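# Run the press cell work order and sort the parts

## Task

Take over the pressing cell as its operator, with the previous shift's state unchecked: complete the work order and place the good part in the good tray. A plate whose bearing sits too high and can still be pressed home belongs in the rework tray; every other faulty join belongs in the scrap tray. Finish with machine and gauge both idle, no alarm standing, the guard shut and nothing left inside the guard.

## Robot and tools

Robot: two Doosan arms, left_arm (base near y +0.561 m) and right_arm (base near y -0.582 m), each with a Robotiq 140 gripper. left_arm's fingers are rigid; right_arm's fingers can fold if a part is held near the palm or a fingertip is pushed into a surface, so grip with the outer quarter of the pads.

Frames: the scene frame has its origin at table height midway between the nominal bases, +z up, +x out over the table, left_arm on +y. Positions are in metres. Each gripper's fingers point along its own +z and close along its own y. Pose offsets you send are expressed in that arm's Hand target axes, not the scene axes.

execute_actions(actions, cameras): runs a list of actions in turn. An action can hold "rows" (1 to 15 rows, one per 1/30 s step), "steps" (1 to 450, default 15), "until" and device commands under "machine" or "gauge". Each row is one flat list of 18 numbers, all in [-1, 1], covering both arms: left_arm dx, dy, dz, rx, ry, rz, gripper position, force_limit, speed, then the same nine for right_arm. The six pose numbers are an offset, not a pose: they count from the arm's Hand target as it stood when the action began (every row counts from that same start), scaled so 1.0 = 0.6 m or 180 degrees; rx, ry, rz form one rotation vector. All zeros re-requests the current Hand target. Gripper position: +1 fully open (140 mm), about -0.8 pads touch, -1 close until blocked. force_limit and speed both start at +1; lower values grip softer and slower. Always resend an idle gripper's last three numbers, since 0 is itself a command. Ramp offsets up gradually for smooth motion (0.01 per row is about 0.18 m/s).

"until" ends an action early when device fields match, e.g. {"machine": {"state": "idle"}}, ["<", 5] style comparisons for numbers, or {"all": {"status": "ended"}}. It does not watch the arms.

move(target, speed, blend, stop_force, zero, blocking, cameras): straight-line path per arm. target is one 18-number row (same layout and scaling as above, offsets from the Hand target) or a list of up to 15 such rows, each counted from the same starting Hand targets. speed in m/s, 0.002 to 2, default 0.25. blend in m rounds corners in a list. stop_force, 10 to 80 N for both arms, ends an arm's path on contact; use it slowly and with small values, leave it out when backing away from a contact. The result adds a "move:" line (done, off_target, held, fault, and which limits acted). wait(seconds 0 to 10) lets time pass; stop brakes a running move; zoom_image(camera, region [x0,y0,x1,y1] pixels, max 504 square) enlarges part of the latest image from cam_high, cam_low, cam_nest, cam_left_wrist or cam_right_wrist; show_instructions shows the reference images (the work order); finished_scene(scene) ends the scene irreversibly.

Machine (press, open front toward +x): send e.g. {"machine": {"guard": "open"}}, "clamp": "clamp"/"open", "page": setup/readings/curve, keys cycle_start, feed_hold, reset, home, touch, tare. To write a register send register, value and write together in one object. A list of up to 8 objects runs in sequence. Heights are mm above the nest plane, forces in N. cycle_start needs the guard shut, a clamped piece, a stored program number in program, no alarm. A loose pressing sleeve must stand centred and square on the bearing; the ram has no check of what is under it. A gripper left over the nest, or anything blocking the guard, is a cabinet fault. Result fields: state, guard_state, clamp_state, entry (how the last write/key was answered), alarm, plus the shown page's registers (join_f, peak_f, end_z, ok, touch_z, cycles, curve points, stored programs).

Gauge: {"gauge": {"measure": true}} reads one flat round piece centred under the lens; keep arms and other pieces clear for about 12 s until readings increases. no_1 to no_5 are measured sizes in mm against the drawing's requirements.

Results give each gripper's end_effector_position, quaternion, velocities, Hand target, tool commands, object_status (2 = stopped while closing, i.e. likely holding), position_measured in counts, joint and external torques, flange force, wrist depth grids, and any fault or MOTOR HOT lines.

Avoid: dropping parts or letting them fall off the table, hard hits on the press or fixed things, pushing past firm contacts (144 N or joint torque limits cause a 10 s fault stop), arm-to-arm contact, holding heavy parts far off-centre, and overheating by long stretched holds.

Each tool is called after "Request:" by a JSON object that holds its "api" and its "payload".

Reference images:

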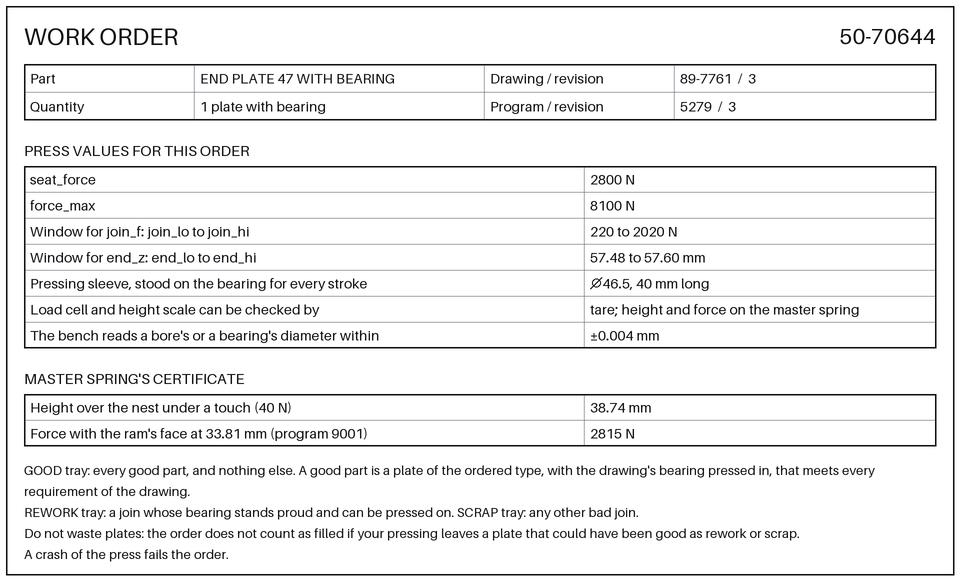

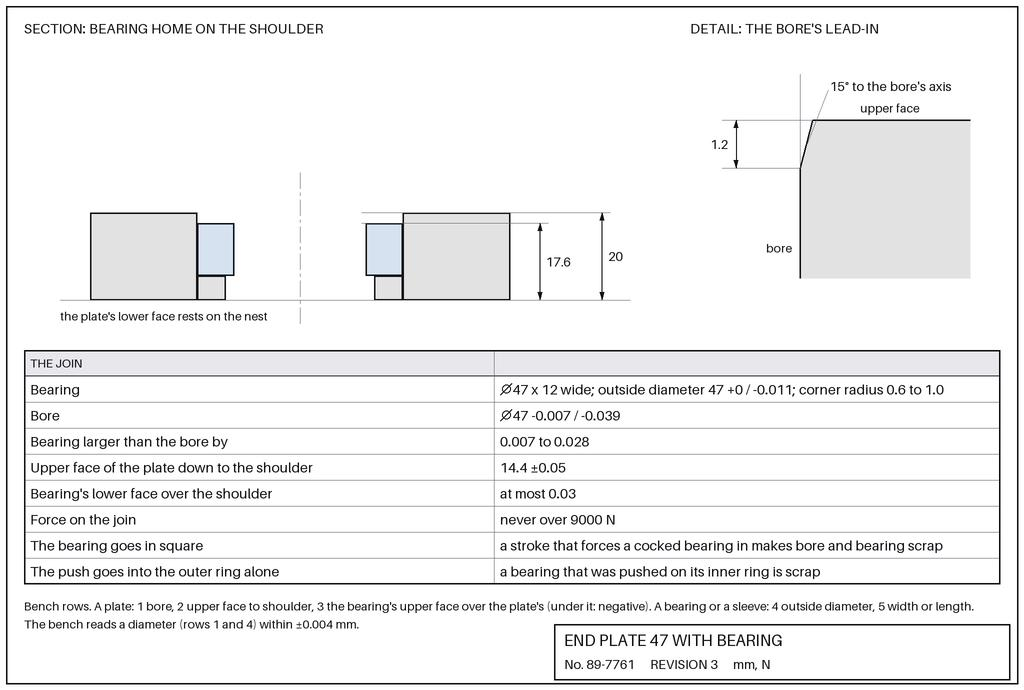

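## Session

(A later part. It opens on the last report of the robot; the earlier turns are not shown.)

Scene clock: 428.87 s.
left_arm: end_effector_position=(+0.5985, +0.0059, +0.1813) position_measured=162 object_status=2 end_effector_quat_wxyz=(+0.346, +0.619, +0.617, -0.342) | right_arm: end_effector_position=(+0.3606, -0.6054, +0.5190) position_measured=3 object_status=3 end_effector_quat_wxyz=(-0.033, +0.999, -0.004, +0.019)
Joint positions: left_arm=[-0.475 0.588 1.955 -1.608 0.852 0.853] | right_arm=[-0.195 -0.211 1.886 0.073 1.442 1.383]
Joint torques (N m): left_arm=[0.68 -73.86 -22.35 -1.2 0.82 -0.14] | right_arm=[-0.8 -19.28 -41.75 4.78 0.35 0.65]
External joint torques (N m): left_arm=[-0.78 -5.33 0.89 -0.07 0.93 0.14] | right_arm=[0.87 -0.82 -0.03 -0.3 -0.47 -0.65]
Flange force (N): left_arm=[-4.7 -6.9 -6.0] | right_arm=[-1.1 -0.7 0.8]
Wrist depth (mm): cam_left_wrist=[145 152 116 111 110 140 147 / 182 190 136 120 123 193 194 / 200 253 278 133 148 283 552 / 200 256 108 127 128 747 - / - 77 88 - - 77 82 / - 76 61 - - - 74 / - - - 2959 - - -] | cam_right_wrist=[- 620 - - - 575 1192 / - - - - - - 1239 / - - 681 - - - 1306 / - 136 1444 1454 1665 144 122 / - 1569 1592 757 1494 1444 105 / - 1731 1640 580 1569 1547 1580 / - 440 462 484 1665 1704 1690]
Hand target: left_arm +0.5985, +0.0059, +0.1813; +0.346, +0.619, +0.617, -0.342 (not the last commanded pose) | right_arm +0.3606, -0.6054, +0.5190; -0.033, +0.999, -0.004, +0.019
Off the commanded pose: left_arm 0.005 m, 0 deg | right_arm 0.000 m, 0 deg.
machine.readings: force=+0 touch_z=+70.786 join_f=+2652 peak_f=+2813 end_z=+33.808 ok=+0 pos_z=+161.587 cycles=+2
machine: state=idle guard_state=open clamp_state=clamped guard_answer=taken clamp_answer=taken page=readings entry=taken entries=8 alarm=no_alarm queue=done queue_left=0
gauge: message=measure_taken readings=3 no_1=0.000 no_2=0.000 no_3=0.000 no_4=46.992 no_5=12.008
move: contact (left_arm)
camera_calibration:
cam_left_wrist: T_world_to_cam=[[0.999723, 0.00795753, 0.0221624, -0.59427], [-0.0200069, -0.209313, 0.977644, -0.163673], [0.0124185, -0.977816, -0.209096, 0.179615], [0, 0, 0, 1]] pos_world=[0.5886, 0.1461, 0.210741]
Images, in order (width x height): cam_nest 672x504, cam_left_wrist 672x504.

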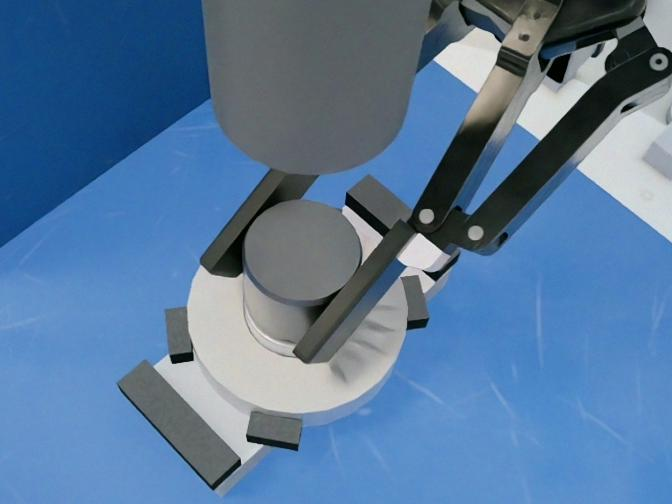

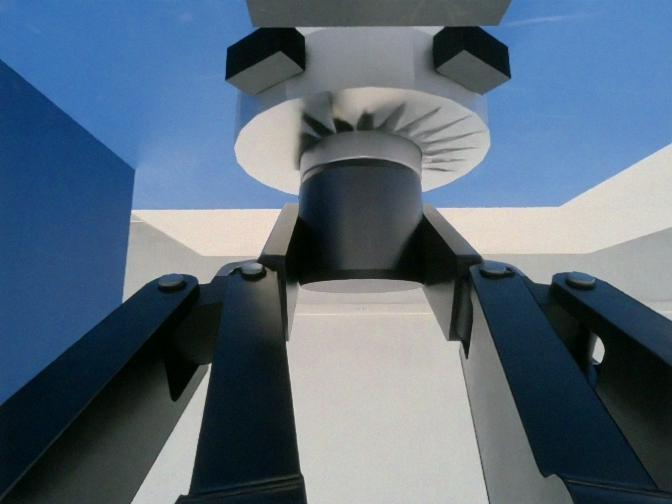

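Request:
{"api": "execute_actions", "payload": {"actions": [{"rows":[[0,0,0,0,0,0,-0.15,0,-1,0,0,0,0,0,0,1,1,1]],"steps":40}], "cameras": ["cam_nest","cam_left_wrist"]}}

Request:
{"api": "zoom_image", "payload": {"camera": "cam_nest", "region": [220, 190, 380, 370]}}

Request:
{"api": "zoom_image", "payload": {"camera": "cam_left_wrist", "region": [290, 115, 440, 205]}}

Request:
{"api": "move", "payload": {"target": [[0,0,-0.12,0,0,0,-0.15,0,-1,0,0,0,0,0,0,1,1,1],[0,0,-0.5,0,0,0,-0.15,0,-1,0,0,0,0,0,0,1,1,1]], "speed": [0.06,0.3], "blend": [0.02,0]}}

Request:
{"api": "execute_actions", "payload": {"actions": [{"machine":[{"guard":"shut"},{"touch":true}],"steps":60},{"steps":450,"until":{"machine":{"queue":"done"}}},{"steps":450,"until":{"machine":{"state":["!=","busy"]}}}], "cameras": ["cam_nest"]}}

Request:
{"api": "zoom_image", "payload": {"camera": "cam_nest", "region": [235, 285, 365, 365]}}

Scene clock: 430.70 s.
left_arm: end_effector_position=(+0.5985, +0.0059, +0.1813) position_measured=148 object_status=3 end_effector_quat_wxyz=(+0.346, +0.619, +0.617, -0.342) | right_arm: end_effector_position=(+0.3606, -0.6054, +0.5190) position_measured=3 object_status=3 end_effector_quat_wxyz=(-0.033, +0.999, -0.004, +0.019)
Joint positions: left_arm=[-0.475 0.588 1.955 -1.608 0.852 0.853] | right_arm=[-0.195 -0.211 1.886 0.073 1.442 1.383]
Joint torques (N m): left_arm=[0.58 -76.94 -22.74 -1.3 1.87 -0.13] | right_arm=[-0.62 -19.15 -41.91 4.71 0.28 0.67]
External joint torques (N m): left_arm=[-0.41 -2.15 1.37 0.05 -0.13 0.13] | right_arm=[0.56 -0.91 0.01 -0.23 -0.41 -0.68]
Flange force (N): left_arm=[-1.5 -4.9 -2.7] | right_arm=[-1.4 0.1 0.6]
Wrist depth (mm): cam_left_wrist=[145 152 116 111 109 140 147 / 182 190 136 120 123 193 194 / 201 239 279 133 149 283 507 / 200 239 110 127 132 755 2808 / - 77 88 4211 - 77 82 / - 72 61 - - - 72 / - - - - - - -] | cam_right_wrist=[536 - - - - - 1198 / 553 - - - - - 1246 / - - - - - - 1354 / - 135 1444 1363 1425 1416 122 / - 1536 1547 - 1525 1494 106 / - 1717 1580 593 1615 1603 1615 / - 454 451 479 1665 1569 1665]
Hand target: left_arm +0.5985, +0.0059, +0.1813; +0.346, +0.619, +0.617, -0.342 | right_arm +0.3606, -0.6054, +0.5190; -0.033, +0.999, -0.004, +0.019
Off the commanded pose: left_arm 0.000 m, 0 deg | right_arm 0.000 m, 0 deg.
machine.readings: force=+0 touch_z=+70.786 join_f=+2652 peak_f=+2813 end_z=+33.808 ok=+0 pos_z=+161.587 cycles=+2
machine: state=idle guard_state=open clamp_state=clamped guard_answer=taken clamp_answer=taken page=readings entry=taken entries=8 alarm=no_alarm queue=done queue_left=0
gauge: message=measure_taken readings=3 no_1=0.000 no_2=0.000 no_3=0.000 no_4=46.992 no_5=12.008
camera_calibration:
cam_left_wrist: T_world_to_cam=[[0.999723, 0.00795529, 0.022163, -0.59427], [-0.0200067, -0.209409, 0.977624, -0.163655], [0.0124184, -0.977796, -0.209191, 0.179632], [0, 0, 0, 1]] pos_world=[0.5886, 0.1461, 0.210741]
Images, in order (width x height): cam_nest 672x504, cam_left_wrist 672x504.

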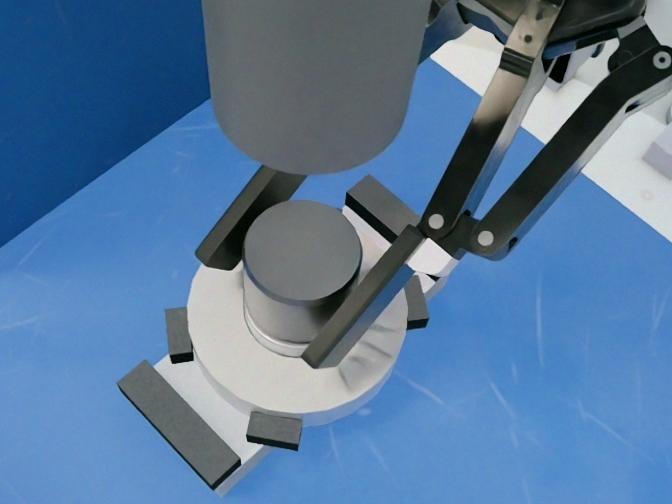

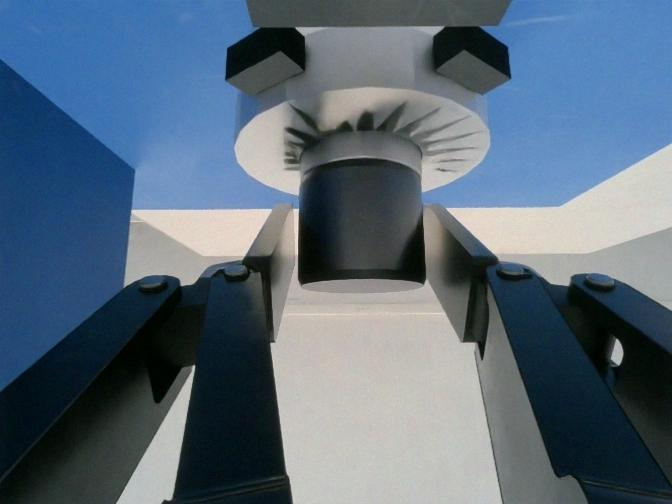

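Scaled by 2.800 from the camera's 672x504 image, which has a finer 960x720 frame.

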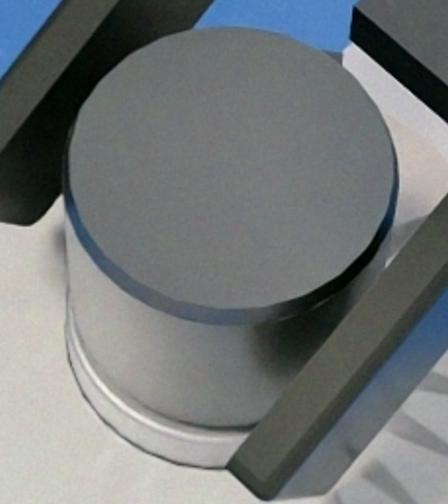

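Scaled by 3.360 from the camera's 672x504 image, which has a finer 960x720 frame.

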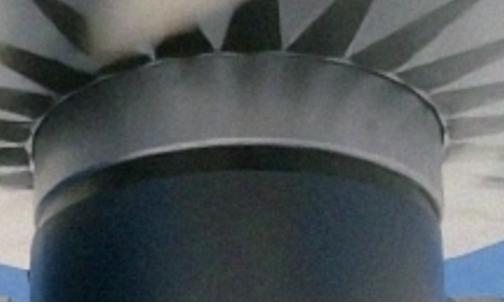

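Scene clock: 433.13 s.
left_arm: end_effector_position=(+0.5975, +0.2607, +0.3395) position_measured=148 object_status=3 end_effector_quat_wxyz=(+0.345, +0.619, +0.617, -0.342) | right_arm: end_effector_position=(+0.3606, -0.6054, +0.5190) position_measured=3 object_status=3 end_effector_quat_wxyz=(-0.033, +0.999, -0.004, +0.019)
Joint positions: left_arm=[-0.084 0.307 2.007 -1.193 1.143 0.641] | right_arm=[-0.195 -0.211 1.886 0.073 1.442 1.383]
Joint torques (N m): left_arm=[0.1 -57.53 -30.44 -0.47 1.48 0] | right_arm=[-0.83 -19.1 -41.97 4.8 0.36 0.68]
External joint torques (N m): left_arm=[-0.06 -2.97 1.69 -0.07 -0.1 0] | right_arm=[0.79 -0.81 0.09 -0.32 -0.49 -0.69]
Flange force (N): left_arm=[-2.0 -7.2 -1.2] | right_arm=[-1.2 -0.4 1.0]
Wrist depth (mm): cam_left_wrist=[344 340 361 347 363 381 501 / 333 332 416 403 479 666 662 / 316 317 416 593 587 - 2671 / 306 308 128 380 132 2882 - / - 77 88 372 132 77 78 / - 72 61 358 554 - 72 / - - - 345 - - -] | cam_right_wrist=[531 607 - - 620 - 1246 / 523 618 - - - - 1246 / - - - - - - 1322 / - 135 1464 1372 1473 1398 122 / - 1569 1547 - 1483 1483 105 / - 1690 1615 594 1536 1603 1569 / - 440 459 481 1615 1652 1652]
Hand target: left_arm +0.5975, +0.2607, +0.3396; +0.346, +0.619, +0.617, -0.342 | right_arm +0.3606, -0.6054, +0.5190; -0.033, +0.999, -0.004, +0.019
Off the commanded pose: left_arm 0.000 m, 0 deg | right_arm 0.000 m, 0 deg.
machine.readings: force=+0 touch_z=+70.786 join_f=+2652 peak_f=+2813 end_z=+33.808 ok=+0 pos_z=+161.587 cycles=+2
machine: state=idle guard_state=open clamp_state=clamped guard_answer=taken clamp_answer=taken page=readings entry=taken entries=8 alarm=no_alarm queue=done queue_left=0
gauge: message=measure_taken readings=3 no_1=0.000 no_2=0.000 no_3=0.000 no_4=46.992 no_5=12.008
move: done

Scene clock: 444.03 s.
left_arm: end_effector_position=(+0.5975, +0.2607, +0.3396) position_measured=148 object_status=3 end_effector_quat_wxyz=(+0.346, +0.619, +0.617, -0.342) | right_arm: end_effector_position=(+0.3606, -0.6054, +0.5190) position_measured=3 object_status=3 end_effector_quat_wxyz=(-0.033, +0.999, -0.004, +0.019)
Joint positions: left_arm=[-0.084 0.307 2.007 -1.193 1.143 0.641] | right_arm=[-0.195 -0.211 1.886 0.073 1.442 1.383]
Joint torques (N m): left_arm=[1 -58.1 -30.21 -0.59 1.53 -0.05] | right_arm=[-0.5 -18.98 -41.84 4.77 0.3 0.66]
External joint torques (N m): left_arm=[-1.06 -1.47 1.57 0.06 -0.16 0.05] | right_arm=[0.49 -0.93 0.01 -0.3 -0.43 -0.67]
External joint torques at the end of the 1st action: left_arm=[-1.08 -2.27 1.39 0.05 -0.13 0.01] | right_arm=[0.77 -0.78 0.21 -0.3 -0.47 -0.7]
External joint torques at the end of the 2nd action: left_arm=[-1.23 -2.47 1.66 0.03 -0.09 0.08] | right_arm=[0.42 -0.76 0 -0.3 -0.5 -0.62]
Flange force (N): left_arm=[-1.4 -5.1 1.2] | right_arm=[-1.5 0.2 0.7]
Flange force at the end of the 1st action (N): left_arm=[-2.4 -5.8 0.5] | right_arm=[-1.4 -0.3 1.1]
Flange force at the end of the 2nd action (N): left_arm=[-2.4 -6.6 0.7] | right_arm=[-1.2 0.3 0.8]
Wrist depth (mm): cam_left_wrist=[343 341 360 361 378 359 503 / 332 330 446 408 479 455 624 / 323 319 423 620 613 - 3221 / 305 308 128 372 132 - 3221 / - 77 88 372 - 77 78 / - 72 61 357 - - 72 / - - - 345 - - -] | cam_right_wrist=[- - - - - - 1124 / - - - - - - 1268 / - - - - - - 1314 / - 136 1444 1398 1425 1354 122 / - 118 1569 796 - 1558 105 / - 1745 1615 589 601 1603 1547 / - 443 459 473 655 1773 -]
Hand target: left_arm +0.5975, +0.2607, +0.3396; +0.346, +0.619, +0.617, -0.342 | right_arm +0.3606, -0.6054, +0.5190; -0.033, +0.999, -0.004, +0.019
Tool commands: left_gripper/position=-0.15 left_gripper/force_limit=+0.0 left_gripper/speed=-1.0 right_gripper/position=+1.0 right_gripper/force_limit=+1.0 right_gripper/speed=+1.0
Off the commanded pose: left_arm 0.000 m, 0 deg | right_arm 0.000 m, 0 deg.
machine.readings: force=+0 touch_z=+69.794 join_f=+2652 peak_f=+2813 end_z=+33.808 ok=+0 pos_z=+161.587 cycles=+2
machine: state=idle guard_state=shut clamp_state=clamped guard_answer=taken clamp_answer=taken page=readings entry=taken entries=9 alarm=no_alarm queue=done queue_left=0
gauge: message=measure_taken readings=3 no_1=0.000 no_2=0.000 no_3=0.000 no_4=46.992 no_5=12.008
Images, in order (width x height): cam_nest 672x504.

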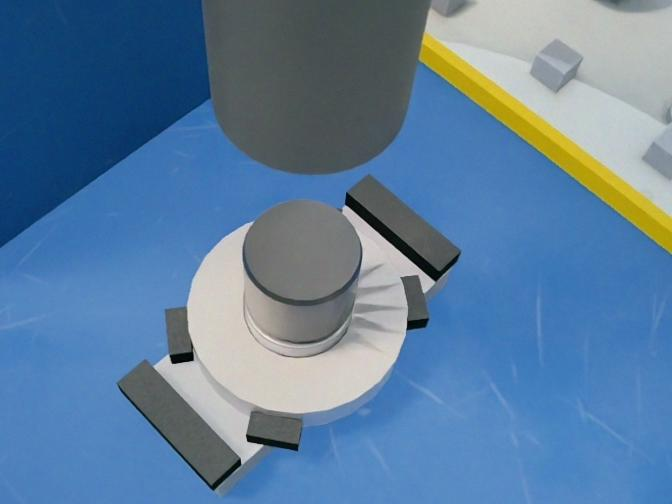

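Scaled by 3.877 from the camera's 672x504 image, which has a finer 960x720 frame.

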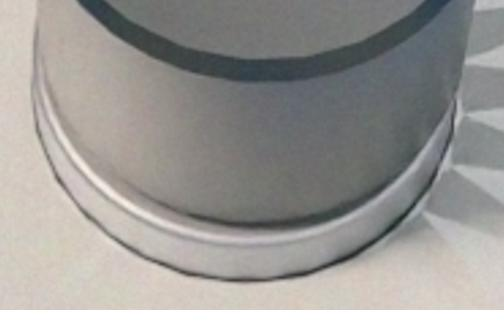

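Request:
{"api": "execute_actions", "payload": {"actions": [{"machine":{"cycle_start":true},"steps":30},{"steps":450,"until":{"machine":{"state":["!=","running"]}}},{"steps":300,"until":{"all":{"status":"ended"}}}]}}

Scene clock: 449.83 s.
left_arm: end_effector_position=(+0.5975, +0.2607, +0.3396) position_measured=148 object_status=3 end_effector_quat_wxyz=(+0.346, +0.619, +0.617, -0.342) | right_arm: end_effector_position=(+0.3606, -0.6054, +0.5190) position_measured=3 object_status=3 end_effector_quat_wxyz=(-0.033, +0.999, -0.004, +0.019)
Joint positions: left_arm=[-0.084 0.307 2.007 -1.193 1.143 0.641] | right_arm=[-0.195 -0.211 1.886 0.073 1.442 1.383]
Joint torques (N m): left_arm=[0.74 -57.98 -30.2 -0.58 1.48 -0.03] | right_arm=[-0.62 -19.28 -42.01 4.72 0.32 0.63]
External joint torques (N m): left_arm=[-0.72 -1.92 1.59 0.05 -0.1 0.03] | right_arm=[0.5 -0.77 0.19 -0.25 -0.44 -0.63]
External joint torques at the end of the 1st action: left_arm=[-1.07 -1.73 1.54 -0.02 -0.16 0.08] | right_arm=[0.3 -0.89 0.06 -0.27 -0.5 -0.63]
External joint torques at the end of the 2nd action: left_arm=[-0.86 -2 1.71 0.03 -0.09 0.03] | right_arm=[0.57 -0.62 0.26 -0.3 -0.47 -0.68]
Flange force (N): left_arm=[-1.6 -5.7 0.3] | right_arm=[-1.4 0.2 1.0]
Flange force at the end of the 1st action (N): left_arm=[-1.6 -5.5 1.1] | right_arm=[-1.5 0.6 0.9]
Flange force at the end of the 2nd action (N): left_arm=[-1.7 -6.0 0.5] | right_arm=[-1.3 0.1 1.2]
Wrist depth (mm): cam_left_wrist=[343 341 362 363 362 358 503 / 331 331 438 408 477 660 658 / 316 317 479 582 635 890 2959 / 305 308 128 390 132 3174 3129 / - 77 88 373 3042 77 82 / - 72 61 360 - - 72 / - - - 344 - - -] | cam_right_wrist=[490 - - - - - 1185 / 502 - - - - - 1261 / - 665 - - - - 1314 / - 136 1444 1435 1372 1425 122 / - 1603 1569 820 1444 1444 105 / - 1704 1717 593 1580 1592 1514 / - 442 456 484 1665 1704 -]
Hand target: left_arm +0.5975, +0.2607, +0.3396; +0.346, +0.619, +0.617, -0.342 | right_arm +0.3606, -0.6054, +0.5190; -0.033, +0.999, -0.004, +0.019
Tool commands: left_gripper/position=-0.15 left_gripper/force_limit=+0.0 left_gripper/speed=-1.0 right_gripper/position=+1.0 right_gripper/force_limit=+1.0 right_gripper/speed=+1.0
Off the commanded pose: left_arm 0.000 m, 0 deg | right_arm 0.000 m, 0 deg.
machine.readings: force=+0 touch_z=+69.794 join_f=+0 peak_f=+3185 end_z=+59.942 ok=+0 pos_z=+161.587 cycles=+3
machine: state=done guard_state=shut clamp_state=clamped guard_answer=taken clamp_answer=taken page=readings entry=taken entries=10 alarm=no_alarm queue=done queue_left=0
gauge: message=measure_taken readings=3 no_1=0.000 no_2=0.000 no_3=0.000 no_4=46.992 no_5=12.008

Request:
{"api": "execute_actions", "payload": {"actions": [{"machine":{"page":"curve"},"steps":2}], "cameras": ["cam_nest"]}}

Request:
{"api": "zoom_image", "payload": {"camera": "cam_nest", "region": [200, 190, 400, 390]}}

Scene clock: 450.33 s.
left_arm: end_effector_position=(+0.5975, +0.2607, +0.3396) position_measured=148 object_status=3 end_effector_quat_wxyz=(+0.346, +0.619, +0.617, -0.342) | right_arm: end_effector_position=(+0.3606, -0.6054, +0.5190) position_measured=3 object_status=3 end_effector_quat_wxyz=(-0.033, +0.999, -0.004, +0.019)
Joint positions: left_arm=[-0.084 0.307 2.007 -1.193 1.143 0.641] | right_arm=[-0.195 -0.211 1.886 0.073 1.442 1.383]
Joint torques (N m): left_arm=[1.23 -57.97 -30.27 -0.56 1.5 -0.05] | right_arm=[-0.77 -19.53 -41.93 4.8 0.35 0.65]
External joint torques (N m): left_arm=[-1.4 -2.1 1.54 0.01 -0.12 0.05] | right_arm=[0.83 -0.49 0.13 -0.32 -0.47 -0.65]
Flange force (N): left_arm=[-2.3 -6.0 1.2] | right_arm=[-0.7 -0.5 1.1]
Wrist depth (mm): cam_left_wrist=[343 341 347 362 363 364 505 / 331 331 446 407 478 578 664 / 317 318 - 627 612 - 3221 / 307 308 128 374 132 3650 3532 / - 77 88 370 - 77 82 / - 72 61 360 - - 72 / - - - 345 - - -] | cam_right_wrist=[528 - - - - - 1113 / 556 - - - - - 1218 / - - 641 - - 1275 1275 / - 136 1494 1389 1464 1398 121 / - 1514 1558 - 1464 1483 105 / - 1652 614 597 607 1580 1547 / - 445 461 479 1704 1690 1677]
Hand target: left_arm +0.5975, +0.2607, +0.3396; +0.346, +0.619, +0.617, -0.342 | right_arm +0.3606, -0.6054, +0.5190; -0.033, +0.999, -0.004, +0.019
Tool commands: left_gripper/position=-0.15 left_gripper/force_limit=+0.0 left_gripper/speed=-1.0 right_gripper/position=+1.0 right_gripper/force_limit=+1.0 right_gripper/speed=+1.0
Off the commanded pose: left_arm 0.000 m, 0 deg | right_arm 0.000 m, 0 deg.
machine.curve: curve1_z=+71.200 curve1_f=+1 curve2_z=+69.257 curve2_f=+84 curve3_z=+67.314 curve3_f=+250 curve4_z=+65.371 curve4_f=+409 curve5_z=+63.429 curve5_f=+589 curve6_z=+61.486 curve6_f=+759 curve7_z=+59.543 curve7_f=+0 curve8_z=+57.600 curve8_f=+0
machine: state=done guard_state=shut clamp_state=clamped guard_answer=taken clamp_answer=taken page=curve entry=taken entries=10 alarm=no_alarm queue=done queue_left=0
gauge: message=measure_taken readings=3 no_1=0.000 no_2=0.000 no_3=0.000 no_4=46.992 no_5=12.008
Images, in order (width x height): cam_nest 672x504.

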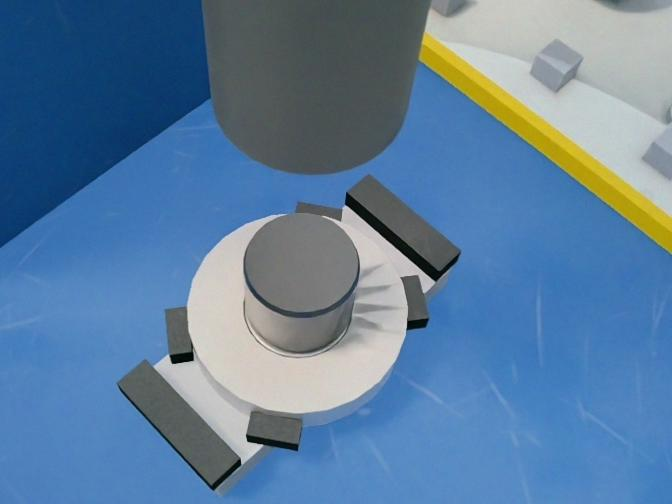

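Scaled by 2.520 from the camera's 672x504 image, which has a finer 960x720 frame.

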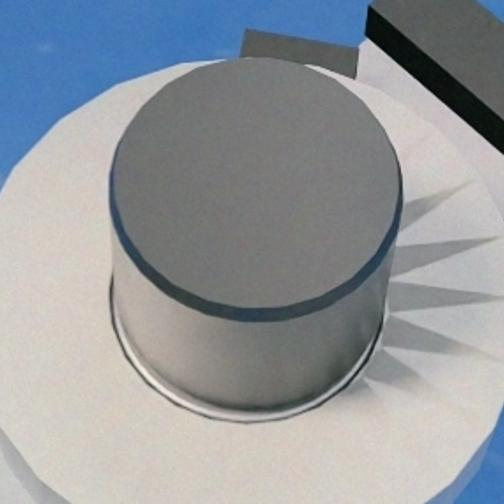

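Request:
{"api": "zoom_image", "payload": {"camera": "cam_nest", "region": [238, 290, 362, 365]}}

Request:
{"api": "zoom_image", "payload": {"camera": "cam_nest", "region": [238, 270, 298, 360]}}

Request:
{"api": "zoom_image", "payload": {"camera": "cam_nest", "region": [300, 270, 360, 360]}}

Scaled by 4.065 from the camera's 672x504 image, which has a finer 960x720 frame.

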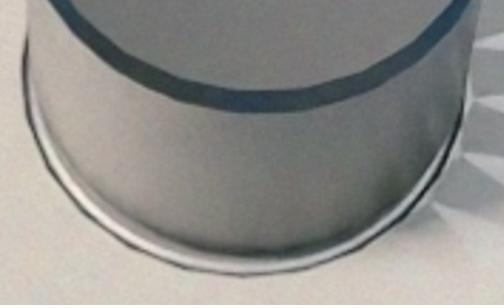

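Scaled by 5.600 from the camera's 672x504 image, which has a finer 960x720 frame.

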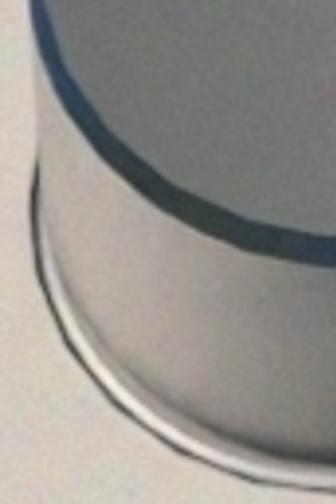

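Scaled by 5.600 from the camera's 672x504 image, which has a finer 960x720 frame.

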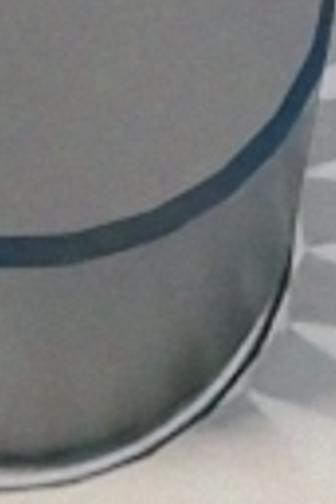

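Request:
{"api": "execute_actions", "payload": {"actions": [{"machine":{"page":"readings","touch":true},"steps":15},{"steps":450,"until":{"machine":{"state":["!=","busy"]}}}]}}

Scene clock: 461.40 s.
left_arm: end_effector_position=(+0.5975, +0.2607, +0.3396) position_measured=148 object_status=3 end_effector_quat_wxyz=(+0.346, +0.619, +0.617, -0.342) | right_arm: end_effector_position=(+0.3606, -0.6054, +0.5190) position_measured=3 object_status=3 end_effector_quat_wxyz=(-0.033, +0.999, -0.004, +0.019)
Joint positions: left_arm=[-0.084 0.307 2.007 -1.193 1.143 0.641] | right_arm=[-0.195 -0.211 1.886 0.073 1.442 1.383]
Joint torques (N m): left_arm=[0.76 -57.76 -29.91 -0.6 1.46 -0.07] | right_arm=[-0.62 -19.08 -41.79 4.76 0.34 0.62]
External joint torques (N m): left_arm=[-0.63 -2.77 1.11 0.07 -0.07 0.07] | right_arm=[0.67 -1 -0.11 -0.28 -0.47 -0.62]
External joint torques at the end of the 1st action: left_arm=[-1.06 -2.23 1.64 -0.02 -0.11 0.03] | right_arm=[0.4 -0.43 0.23 -0.35 -0.47 -0.62]
Flange force (N): left_arm=[-2.6 -5.9 -0.6] | right_arm=[-1.3 -0.3 0.5]
Flange force at the end of the 1st action (N): left_arm=[-2.1 -6.3 0.7] | right_arm=[-0.9 0.4 1.2]
Wrist depth (mm): cam_left_wrist=[343 341 360 360 361 360 501 / 333 330 446 408 449 477 666 / 316 317 480 626 605 901 2882 / 305 305 121 392 132 3084 3318 / - 77 88 371 - 77 78 / - 72 61 358 - - 72 / - - - 344 - - -] | cam_right_wrist=[- - - - - - 1212 / 541 - - - 614 - 1212 / - - - - - - 1268 / - 135 1435 1346 1483 1444 122 / - 135 1547 744 1536 1494 105 / - 1704 1615 580 1547 1569 1558 / - 442 459 477 574 1640 -]
Hand target: left_arm +0.5975, +0.2607, +0.3396; +0.346, +0.619, +0.617, -0.342 | right_arm +0.3606, -0.6054, +0.5190; -0.033, +0.999, -0.004, +0.019
Tool commands: left_gripper/position=-0.15 left_gripper/force_limit=+0.0 left_gripper/speed=-1.0 right_gripper/position=+1.0 right_gripper/force_limit=+1.0 right_gripper/speed=+1.0
Off the commanded pose: left_arm 0.000 m, 0 deg | right_arm 0.000 m, 0 deg.
machine.readings: force=+0 touch_z=+59.996 join_f=+0 peak_f=+3185 end_z=+59.942 ok=+0 pos_z=+161.587 cycles=+3
machine: state=done guard_state=shut clamp_state=clamped guard_answer=taken clamp_answer=taken page=readings entry=taken entries=11 alarm=no_alarm queue=done queue_left=0
gauge: message=measure_taken readings=3 no_1=0.000 no_2=0.000 no_3=0.000 no_4=46.992 no_5=12.008

Request:
{"api": "execute_actions", "payload": {"actions": [{"machine":{"guard":"open"},"steps":75,"until":{"machine":{"guard_state":"open"}}}]}}

Request:
{"api": "move", "payload": {"target": [[0.0139,0.0,0.4,0,0,0,-0.15,0,-1,0,0,0,0,0,0,1,1,1],[0.0139,0.0,0.5087,0,0,0,-0.15,0,-1,0,0,0,0,0,0,1,1,1]], "speed": [0.25,0.06], "blend": [0.01,0], "cameras": ["cam_left_wrist"]}}

Request:
{"api": "zoom_image", "payload": {"camera": "cam_left_wrist", "region": [280, 100, 450, 230]}}

Scene clock: 464.20 s.
left_arm: end_effector_position=(+0.5975, +0.2607, +0.3396) position_measured=148 object_status=3 end_effector_quat_wxyz=(+0.346, +0.619, +0.617, -0.342) | right_arm: end_effector_position=(+0.3606, -0.6054, +0.5190) position_measured=3 object_status=3 end_effector_quat_wxyz=(-0.033, +0.999, -0.004, +0.019)
Joint positions: left_arm=[-0.084 0.307 2.007 -1.193 1.143 0.641] | right_arm=[-0.195 -0.211 1.886 0.073 1.442 1.383]
Joint torques (N m): left_arm=[1.2 -57.78 -30.36 -0.58 1.48 -0.08] | right_arm=[-0.91 -19.32 -41.83 4.76 0.34 0.66]
External joint torques (N m): left_arm=[-1.18 -2.41 1.62 0.04 -0.1 0.08] | right_arm=[0.72 -0.61 -0.11 -0.29 -0.47 -0.67]
Flange force (N): left_arm=[-2.4 -6.5 0.7] | right_arm=[-0.7 -0.2 0.7]
Wrist depth (mm): cam_left_wrist=[343 341 360 360 363 363 452 / 332 330 422 407 479 658 - / 316 317 579 462 - - 2772 / 306 308 128 2959 132 2844 3318 / - 77 88 372 - 77 78 / - 72 61 358 203 - 72 / - - - 345 - - -] | cam_right_wrist=[- - - - - - 1179 / 556 - - - - - 1261 / - - - - - - 1435 / - 135 1464 1525 1416 - 122 / - 1558 1536 776 1473 1652 105 / - 1652 1389 585 580 1547 1547 / - 443 459 484 575 1759 -]
Hand target: left_arm +0.5975, +0.2607, +0.3396; +0.346, +0.619, +0.617, -0.342 | right_arm +0.3606, -0.6054, +0.5190; -0.033, +0.999, -0.004, +0.019
Tool commands: left_gripper/position=-0.15 left_gripper/force_limit=+0.0 left_gripper/speed=-1.0 right_gripper/position=+1.0 right_gripper/force_limit=+1.0 right_gripper/speed=+1.0
Off the commanded pose: left_arm 0.000 m, 0 deg | right_arm 0.000 m, 0 deg.
machine.readings: force=+0 touch_z=+59.996 join_f=+0 peak_f=+3185 end_z=+59.942 ok=+0 pos_z=+161.587 cycles=+3
machine: state=done guard_state=open clamp_state=clamped guard_answer=taken clamp_answer=taken page=readings entry=taken entries=11 alarm=no_alarm queue=running queue_left=0
gauge: message=measure_taken readings=3 no_1=0.000 no_2=0.000 no_3=0.000 no_4=46.992 no_5=12.008

Scene clock: 466.63 s.
left_arm: end_effector_position=(+0.5986, +0.0059, +0.1715) position_measured=148 object_status=3 end_effector_quat_wxyz=(+0.346, +0.619, +0.617, -0.342) | right_arm: end_effector_position=(+0.3606, -0.6054, +0.5190) position_measured=3 object_status=3 end_effector_quat_wxyz=(-0.033, +0.999, -0.004, +0.019)
Joint positions: left_arm=[-0.475 0.602 1.956 -1.622 0.853 0.874] | right_arm=[-0.195 -0.211 1.886 0.073 1.442 1.383]
Joint torques (N m): left_arm=[2.09 -78.23 -21.91 -1.31 1.92 -0.06] | right_arm=[-0.89 -19.2 -41.92 4.75 0.36 0.63]
External joint torques (N m): left_arm=[-1.89 -1.22 1.09 0.06 -0.16 0.06] | right_arm=[0.8 -0.87 0.06 -0.28 -0.48 -0.64]
Flange force (N): left_arm=[-2.0 -4.5 0.1] | right_arm=[-1.3 -0.6 0.9]
Wrist depth (mm): cam_left_wrist=[131 131 132 83 92 127 134 / 172 172 119 111 112 175 176 / 200 238 213 130 137 257 258 / 201 238 110 127 132 107 833 / - 77 88 2772 2737 77 82 / - 72 61 - - - 72 / - - - 3129 - - -] | cam_right_wrist=[- - - - - - 1185 / 559 - - - - - 1232 / - - 621 - - - 1261 / 1330 135 1558 1010 1435 1398 122 / - 1558 1558 - 1504 1473 106 / - 1677 1640 597 599 1592 1525 / - 445 453 478 1677 1665 1704]
Hand target: left_arm +0.5986, +0.0059, +0.1714; +0.346, +0.619, +0.617, -0.342 | right_arm +0.3606, -0.6054, +0.5190; -0.033, +0.999, -0.004, +0.019
Off the commanded pose: left_arm 0.000 m, 0 deg | right_arm 0.000 m, 0 deg.
machine.readings: force=+0 touch_z=+59.996 join_f=+0 peak_f=+3185 end_z=+59.942 ok=+0 pos_z=+161.587 cycles=+3
machine: state=done guard_state=open clamp_state=clamped guard_answer=taken clamp_answer=taken page=readings entry=taken entries=11 alarm=no_alarm queue=done queue_left=0
gauge: message=measure_taken readings=3 no_1=0.000 no_2=0.000 no_3=0.000 no_4=46.992 no_5=12.008
move: done
camera_calibration:
cam_left_wrist: T_world_to_cam=[[0.999723, 0.00795746, 0.0221627, -0.594153], [-0.0200072, -0.209313, 0.977644, -0.154069], [0.0124185, -0.977816, -0.209096, 0.177662], [0, 0, 0, 1]] pos_world=[0.5887, 0.1462, 0.200941]
Images, in order (width x height): cam_left_wrist 672x504.

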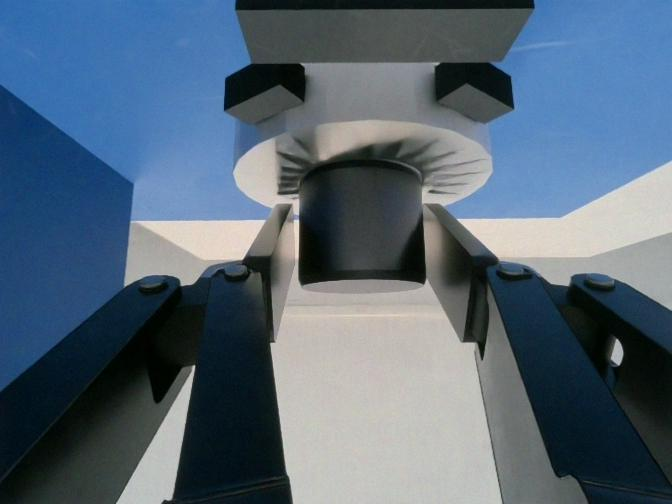

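Scaled by 2.965 from the camera's 672x504 image, which has a finer 960x720 frame.

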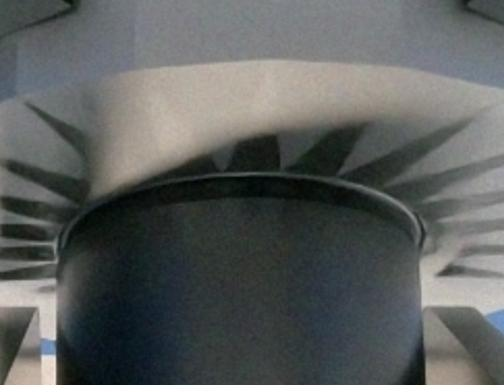

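Request:
{"api": "execute_actions", "payload": {"actions": [{"rows":[[0,0,0,0,0,0,-1,0,-1,0,0,0,0,0,0,1,1,1]],"steps":40}]}}

Request:
{"api": "move", "payload": {"target": [[-0.0283,0,-0.0177,0,0,0,-1,0,-1,0,0,0,0,0,0,1,1,1]], "speed": 0.04, "cameras": ["cam_left_wrist","cam_nest"]}}

Request:
{"api": "zoom_image", "payload": {"camera": "cam_left_wrist", "region": [220, 80, 510, 230]}}

Request:
{"api": "zoom_image", "payload": {"camera": "cam_nest", "region": [220, 190, 380, 370]}}

Scene clock: 468.87 s.
left_arm: end_effector_position=(+0.5986, +0.0059, +0.1714) position_measured=162 object_status=2 end_effector_quat_wxyz=(+0.346, +0.619, +0.617, -0.342) | right_arm: end_effector_position=(+0.3606, -0.6054, +0.5190) position_measured=3 object_status=3 end_effector_quat_wxyz=(-0.033, +0.999, -0.004, +0.019)
Joint positions: left_arm=[-0.475 0.602 1.956 -1.622 0.853 0.874] | right_arm=[-0.195 -0.211 1.886 0.073 1.442 1.383]
Joint torques (N m): left_arm=[-0.42 -72.53 -21.06 -0.93 0.48 0.15] | right_arm=[-0.95 -19.17 -41.75 4.78 0.35 0.65]
External joint torques (N m): left_arm=[0.54 -7.05 0.28 -0.33 1.29 -0.15] | right_arm=[1.04 -0.84 0.01 -0.31 -0.47 -0.65]
Flange force (N): left_arm=[-6.2 -6.1 -9.0] | right_arm=[-1.1 -1.1 0.8]
Wrist depth (mm): cam_left_wrist=[131 131 132 83 92 127 134 / 172 173 118 111 112 175 176 / 201 238 231 131 137 256 285 / 200 235 - 127 130 725 750 / - 77 88 3042 118 77 77 / - 76 61 3129 - - 74 / - - - - - - -] | cam_right_wrist=[- - - - - 566 1198 / - - - - - - 1290 / - - - - - - 1338 / - 135 1464 - 1389 1398 122 / - 1569 1547 706 1603 1473 105 / - 1759 1704 585 594 1547 1615 / - 441 465 480 559 1787 1690]
Hand target: left_arm +0.5986, +0.0059, +0.1714; +0.346, +0.619, +0.617, -0.342 | right_arm +0.3606, -0.6054, +0.5190; -0.033, +0.999, -0.004, +0.019
Off the commanded pose: left_arm 0.000 m, 0 deg | right_arm 0.000 m, 0 deg.
machine.readings: force=+0 touch_z=+59.996 join_f=+0 peak_f=+3185 end_z=+59.942 ok=+0 pos_z=+161.587 cycles=+3
machine: state=done guard_state=open clamp_state=clamped guard_answer=taken clamp_answer=taken page=readings entry=taken entries=11 alarm=no_alarm queue=done queue_left=0
gauge: message=measure_taken readings=3 no_1=0.000 no_2=0.000 no_3=0.000 no_4=46.992 no_5=12.008

Scene clock: 469.70 s.
left_arm: end_effector_position=(+0.5985, +0.0059, +0.1914) position_measured=162 object_status=2 end_effector_quat_wxyz=(+0.346, +0.619, +0.617, -0.342) | right_arm: end_effector_position=(+0.3606, -0.6054, +0.5190) position_measured=3 object_status=3 end_effector_quat_wxyz=(-0.033, +0.999, -0.004, +0.019)
Joint positions: left_arm=[-0.475 0.573 1.953 -1.594 0.852 0.831] | right_arm=[-0.195 -0.211 1.886 0.073 1.442 1.383]
Joint torques (N m): left_arm=[0.84 -80.98 -26 -1.88 2.93 -0.16] | right_arm=[-0.65 -19.24 -41.8 4.81 0.39 0.7]
External joint torques (N m): left_arm=[-0.77 2.62 3.99 0.63 -1.22 0.16] | right_arm=[0.54 -0.73 0.03 -0.35 -0.51 -0.7]
Flange force (N): left_arm=[3.8 -5.4 1.3] | right_arm=[-1.1 0.2 0.9]
Wrist depth (mm): cam_left_wrist=[158 158 120 115 115 153 161 / 190 207 146 138 138 211 212 / 191 259 304 133 171 283 578 / 200 779 121 127 129 - 2737 / - 77 88 - - 77 81 / - 76 61 - - - 74 / - - - 2704 - - -] | cam_right_wrist=[- - - - - - 1198 / 549 - - - - 575 1232 / - - - - - - 1261 / 1314 126 - 1494 1483 1372 122 / - 1525 1592 - 1514 1444 106 / - 1425 1640 583 586 1615 - / - 438 460 488 572 1615 1677]
Hand target: left_arm +0.5985, +0.0059, +0.1915; +0.346, +0.619, +0.617, -0.342 | right_arm +0.3606, -0.6054, +0.5190; -0.033, +0.999, -0.004, +0.019
Off the commanded pose: left_arm 0.000 m, 0 deg | right_arm 0.000 m, 0 deg.
machine.readings: force=+0 touch_z=+59.996 join_f=+0 peak_f=+3185 end_z=+59.942 ok=+0 pos_z=+161.587 cycles=+3
machine: state=done guard_state=open clamp_state=clamped guard_answer=taken clamp_answer=taken page=readings entry=taken entries=11 alarm=no_alarm queue=done queue_left=0
gauge: message=measure_taken readings=3 no_1=0.000 no_2=0.000 no_3=0.000 no_4=46.992 no_5=12.008
move: done
camera_calibration:
cam_left_wrist: T_world_to_cam=[[0.999723, 0.00795529, 0.022163, -0.594494], [-0.0200067, -0.209409, 0.977624, -0.173508], [0.0124184, -0.977796, -0.209191, 0.181842], [0, 0, 0, 1]] pos_world=[0.5886, 0.1462, 0.220841]
Images, in order (width x height): cam_nest 672x504, cam_left_wrist 672x504.

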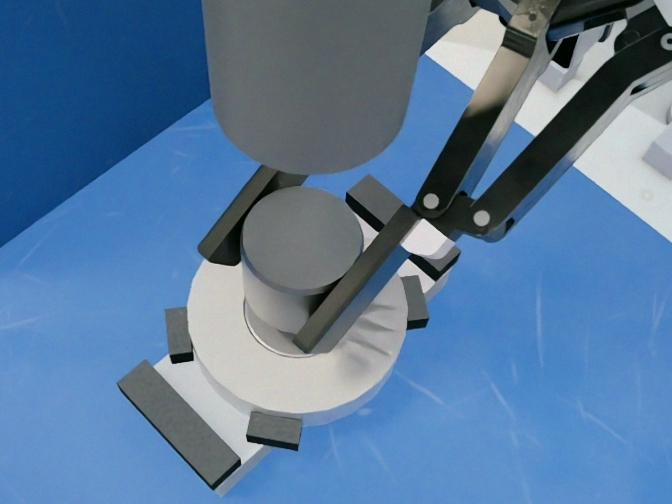

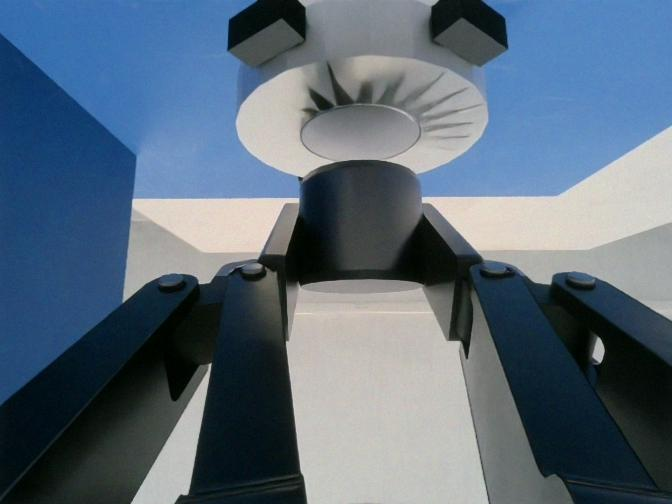

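Scaled by 1.738 from the camera's 672x504 image, which has a finer 960x720 frame.

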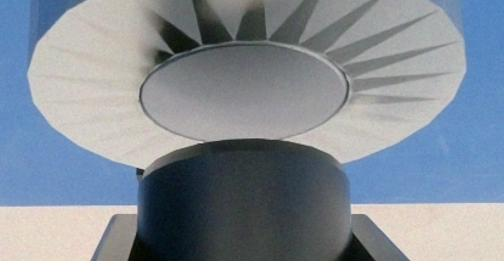

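Scaled by 2.800 from the camera's 672x504 image, which has a finer 960x720 frame.

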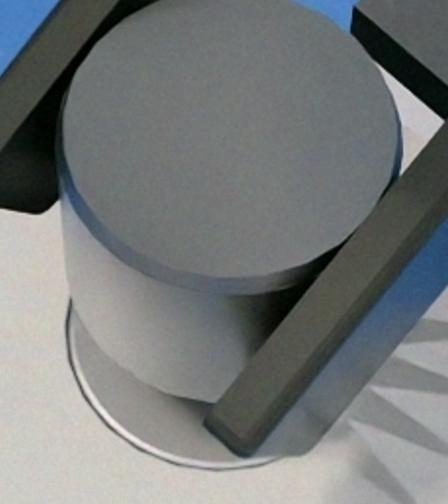

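Request:
{"api": "move", "payload": {"target": [0.1895,0.0025,-0.3613,0,0.0333,0,-1,0,-1,0,0,0,0,0,0,1,1,1], "speed": 0.2}}

Scene clock: 471.47 s.
left_arm: end_effector_position=(+0.5997, +0.2500, +0.2092) position_measured=162 object_status=2 end_effector_quat_wxyz=(+0.313, +0.636, +0.634, -0.309) | right_arm: end_effector_position=(+0.3606, -0.6054, +0.5190) position_measured=3 object_status=3 end_effector_quat_wxyz=(-0.033, +0.999, -0.004, +0.019)
Joint positions: left_arm=[-0.134 0.448 2.053 -1.23 0.978 0.783] | right_arm=[-0.195 -0.211 1.886 0.073 1.442 1.383]
Joint torques (N m): left_arm=[1.78 -68.42 -26.08 -1.21 2.58 -0.05] | right_arm=[-0.7 -19.03 -41.81 4.79 0.33 0.62]
External joint torques (N m): left_arm=[-1.83 1.13 3.58 0.78 -1.06 0.05] | right_arm=[0.48 -0.81 -0.02 -0.33 -0.45 -0.63]
Flange force (N): left_arm=[0.5 -6.2 3.8] | right_arm=[-1.2 0.2 0.7]
Wrist depth (mm): cam_left_wrist=[255 - - 257 - - 263 / - - - - - 247 246 / 310 310 312 133 275 316 530 / 298 302 386 127 129 676 758 / - 77 88 3129 118 77 77 / - 76 61 2704 - - 74 / - - - 325 - - -] | cam_right_wrist=[548 - - - - - 1212 / 552 - - - - - 1232 / - - - - - - 1306 / - 136 1483 1314 1425 1407 122 / - 117 - - 1514 1473 105 / - 1704 1787 591 599 1580 1615 / - 443 459 486 1615 1677 1640]
Hand target: left_arm +0.5998, +0.2501, +0.2093; +0.313, +0.636, +0.634, -0.309 | right_arm +0.3606, -0.6054, +0.5190; -0.033, +0.999, -0.004, +0.019
Off the commanded pose: left_arm 0.000 m, 0 deg | right_arm 0.000 m, 0 deg.
machine.readings: force=+0 touch_z=+59.996 join_f=+0 peak_f=+3185 end_z=+59.942 ok=+0 pos_z=+161.587 cycles=+3
machine: state=done guard_state=open clamp_state=clamped guard_answer=taken clamp_answer=taken page=readings entry=taken entries=11 alarm=no_alarm queue=done queue_left=0
gauge: message=measure_taken readings=3 no_1=0.000 no_2=0.000 no_3=0.000 no_4=46.992 no_5=12.008
move: done

Request:
{"api": "move", "payload": {"target": [[0.3671,0.2003,-0.5806,-0.394,0,-0.308,-1,0,-1,0,0,0,0,0,0,1,1,1],[0.6119,0.5253,-0.569,-0.394,0,-0.308,-1,0,-1,0,0,0,0,0,0,1,1,1],[0.6881,0.5253,-0.5095,-0.394,0,-0.308,-1,0,-1,0,0,0,0,0,0,1,1,1]], "speed": [0.25,0.2,0.08], "blend": [0.04,0.01,0]}}

Request:
{"api": "move", "payload": {"target": [0.0289,0,-0.0226,0,0,0,-1,0,-1,0,0,0,0,0,0,1,1,1], "speed": 0.006, "stop_force": 10, "cameras": ["cam_left_wrist"]}}

Scene clock: 477.47 s.
left_arm: end_effector_position=(+0.9156, +0.7449, +0.0728) position_measured=162 object_status=2 end_effector_quat_wxyz=(+0.441, -0.001, +0.898, -0.001) | right_arm: end_effector_position=(+0.3606, -0.6054, +0.5190) position_measured=3 object_status=3 end_effector_quat_wxyz=(-0.033, +0.999, -0.004, +0.019)
Joint positions: left_arm=[0.227 0.726 1.914 -2.71 0.435 1.31] | right_arm=[-0.195 -0.211 1.886 0.073 1.442 1.383]
Joint torques (N m): left_arm=[1.4 -92.91 -24.95 -2.33 3.72 -0.22] | right_arm=[-0.61 -19.11 -41.87 4.74 0.29 0.71]
External joint torques (N m): left_arm=[-1.55 2.55 3.95 0.19 -1.6 0.22] | right_arm=[0.58 -0.94 0 -0.26 -0.42 -0.71]
Flange force (N): left_arm=[3.4 -3.7 -1.9] | right_arm=[-1.5 0.1 0.6]
Wrist depth (mm): cam_left_wrist=[137 137 106 111 106 106 106 / 173 173 134 134 134 134 128 / 235 235 219 133 160 171 131 / 369 - 136 127 130 171 136 / - 77 88 326 135 77 81 / - 76 61 - - - 74 / - - - - - - -] | cam_right_wrist=[551 - - - - - 1179 / 527 - - - - 632 1198 / - - - - - 640 1290 / - 135 1464 1275 1372 - 122 / - 135 1558 757 1494 1464 105 / - 1592 1759 586 604 1640 - / - 441 459 478 657 1615 -]
Hand target: left_arm +0.9156, +0.7449, +0.0727; +0.441, -0.001, +0.898, -0.001 | right_arm +0.3606, -0.6054, +0.5190; -0.033, +0.999, -0.004, +0.019
Off the commanded pose: left_arm 0.000 m, 0 deg | right_arm 0.000 m, 0 deg.
machine.readings: force=+0 touch_z=+59.996 join_f=+0 peak_f=+3185 end_z=+59.942 ok=+0 pos_z=+161.587 cycles=+3
machine: state=done guard_state=open clamp_state=clamped guard_answer=taken clamp_answer=taken page=readings entry=taken entries=11 alarm=no_alarm queue=done queue_left=0
gauge: message=measure_taken readings=3 no_1=0.000 no_2=0.000 no_3=0.000 no_4=46.992 no_5=12.008
move: done

Scene clock: 481.83 s.
left_arm: end_effector_position=(+0.8943, +0.7448, +0.0673) position_measured=162 object_status=2 end_effector_quat_wxyz=(+0.441, -0.001, +0.898, -0.001) | right_arm: end_effector_position=(+0.3606, -0.6054, +0.5190) position_measured=3 object_status=3 end_effector_quat_wxyz=(-0.033, +0.999, -0.004, +0.019)
Joint positions: left_arm=[0.234 0.718 1.956 -2.726 0.467 1.335] | right_arm=[-0.195 -0.211 1.886 0.073 1.442 1.383]
Joint torques (N m): left_arm=[0.83 -91.34 -23.75 -2.21 3.61 -0.07] | right_arm=[-0.91 -19.11 -41.85 4.73 0.38 0.66]
External joint torques (N m): left_arm=[-0.82 2.66 3.88 0.17 -1.47 0.07] | right_arm=[0.94 -0.86 0.1 -0.26 -0.5 -0.67]
Flange force (N): left_arm=[3.6 -2.4 -1.8] | right_arm=[-1.3 -0.8 1.0]
Wrist depth (mm): cam_left_wrist=[130 130 122 122 122 122 124 / 165 164 126 133 126 125 125 / 224 223 195 133 155 171 131 / 351 316 285 127 130 171 131 / - 77 88 350 135 77 82 / - 76 61 - - - 74 / - - - 326 - - -] | cam_right_wrist=[- - 583 - - - 1179 / - 634 657 - - 574 1218 / - - - - 630 616 1268 / - 136 1494 849 1435 1416 116 / - 1494 1665 905 1483 1504 105 / - 1731 1665 577 1580 1580 1547 / - 442 461 482 649 1690 -]
Hand target: left_arm +0.8943, +0.7448, +0.0673; +0.441, -0.001, +0.898, -0.001 | right_arm +0.3606, -0.6054, +0.5190; -0.033, +0.999, -0.004, +0.019
Off the commanded pose: left_arm 0.000 m, 0 deg | right_arm 0.000 m, 0 deg.
machine.readings: force=+0 touch_z=+59.996 join_f=+0 peak_f=+3185 end_z=+59.942 ok=+0 pos_z=+161.587 cycles=+3
machine: state=done guard_state=open clamp_state=clamped guard_answer=taken clamp_answer=taken page=readings entry=taken entries=11 alarm=no_alarm queue=done queue_left=0
gauge: message=measure_taken readings=3 no_1=0.000 no_2=0.000 no_3=0.000 no_4=46.992 no_5=12.008
move: done
camera_calibration:
cam_left_wrist: T_world_to_cam=[[-0.00657925, 0.999881, 0.0139214, -0.731699], [0.307438, -0.0112249, 0.951502, -0.33023], [0.951546, 0.0105401, -0.307327, -0.694656], [0, 0, 0, 1]] pos_world=[0.757708, 0.735227, 0.110914]
Images, in order (width x height): cam_left_wrist 672x504.

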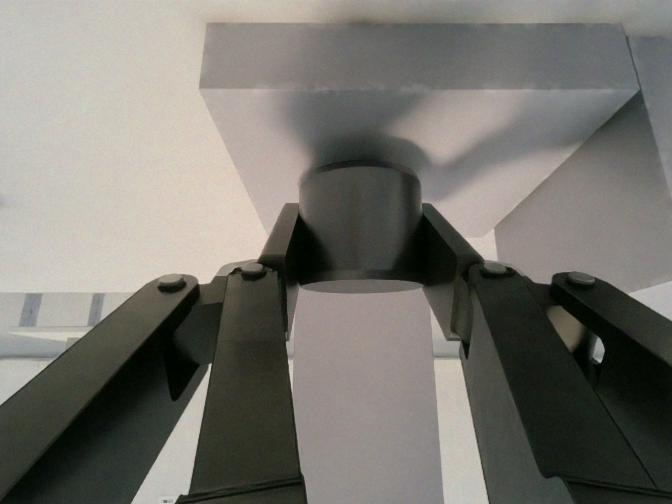

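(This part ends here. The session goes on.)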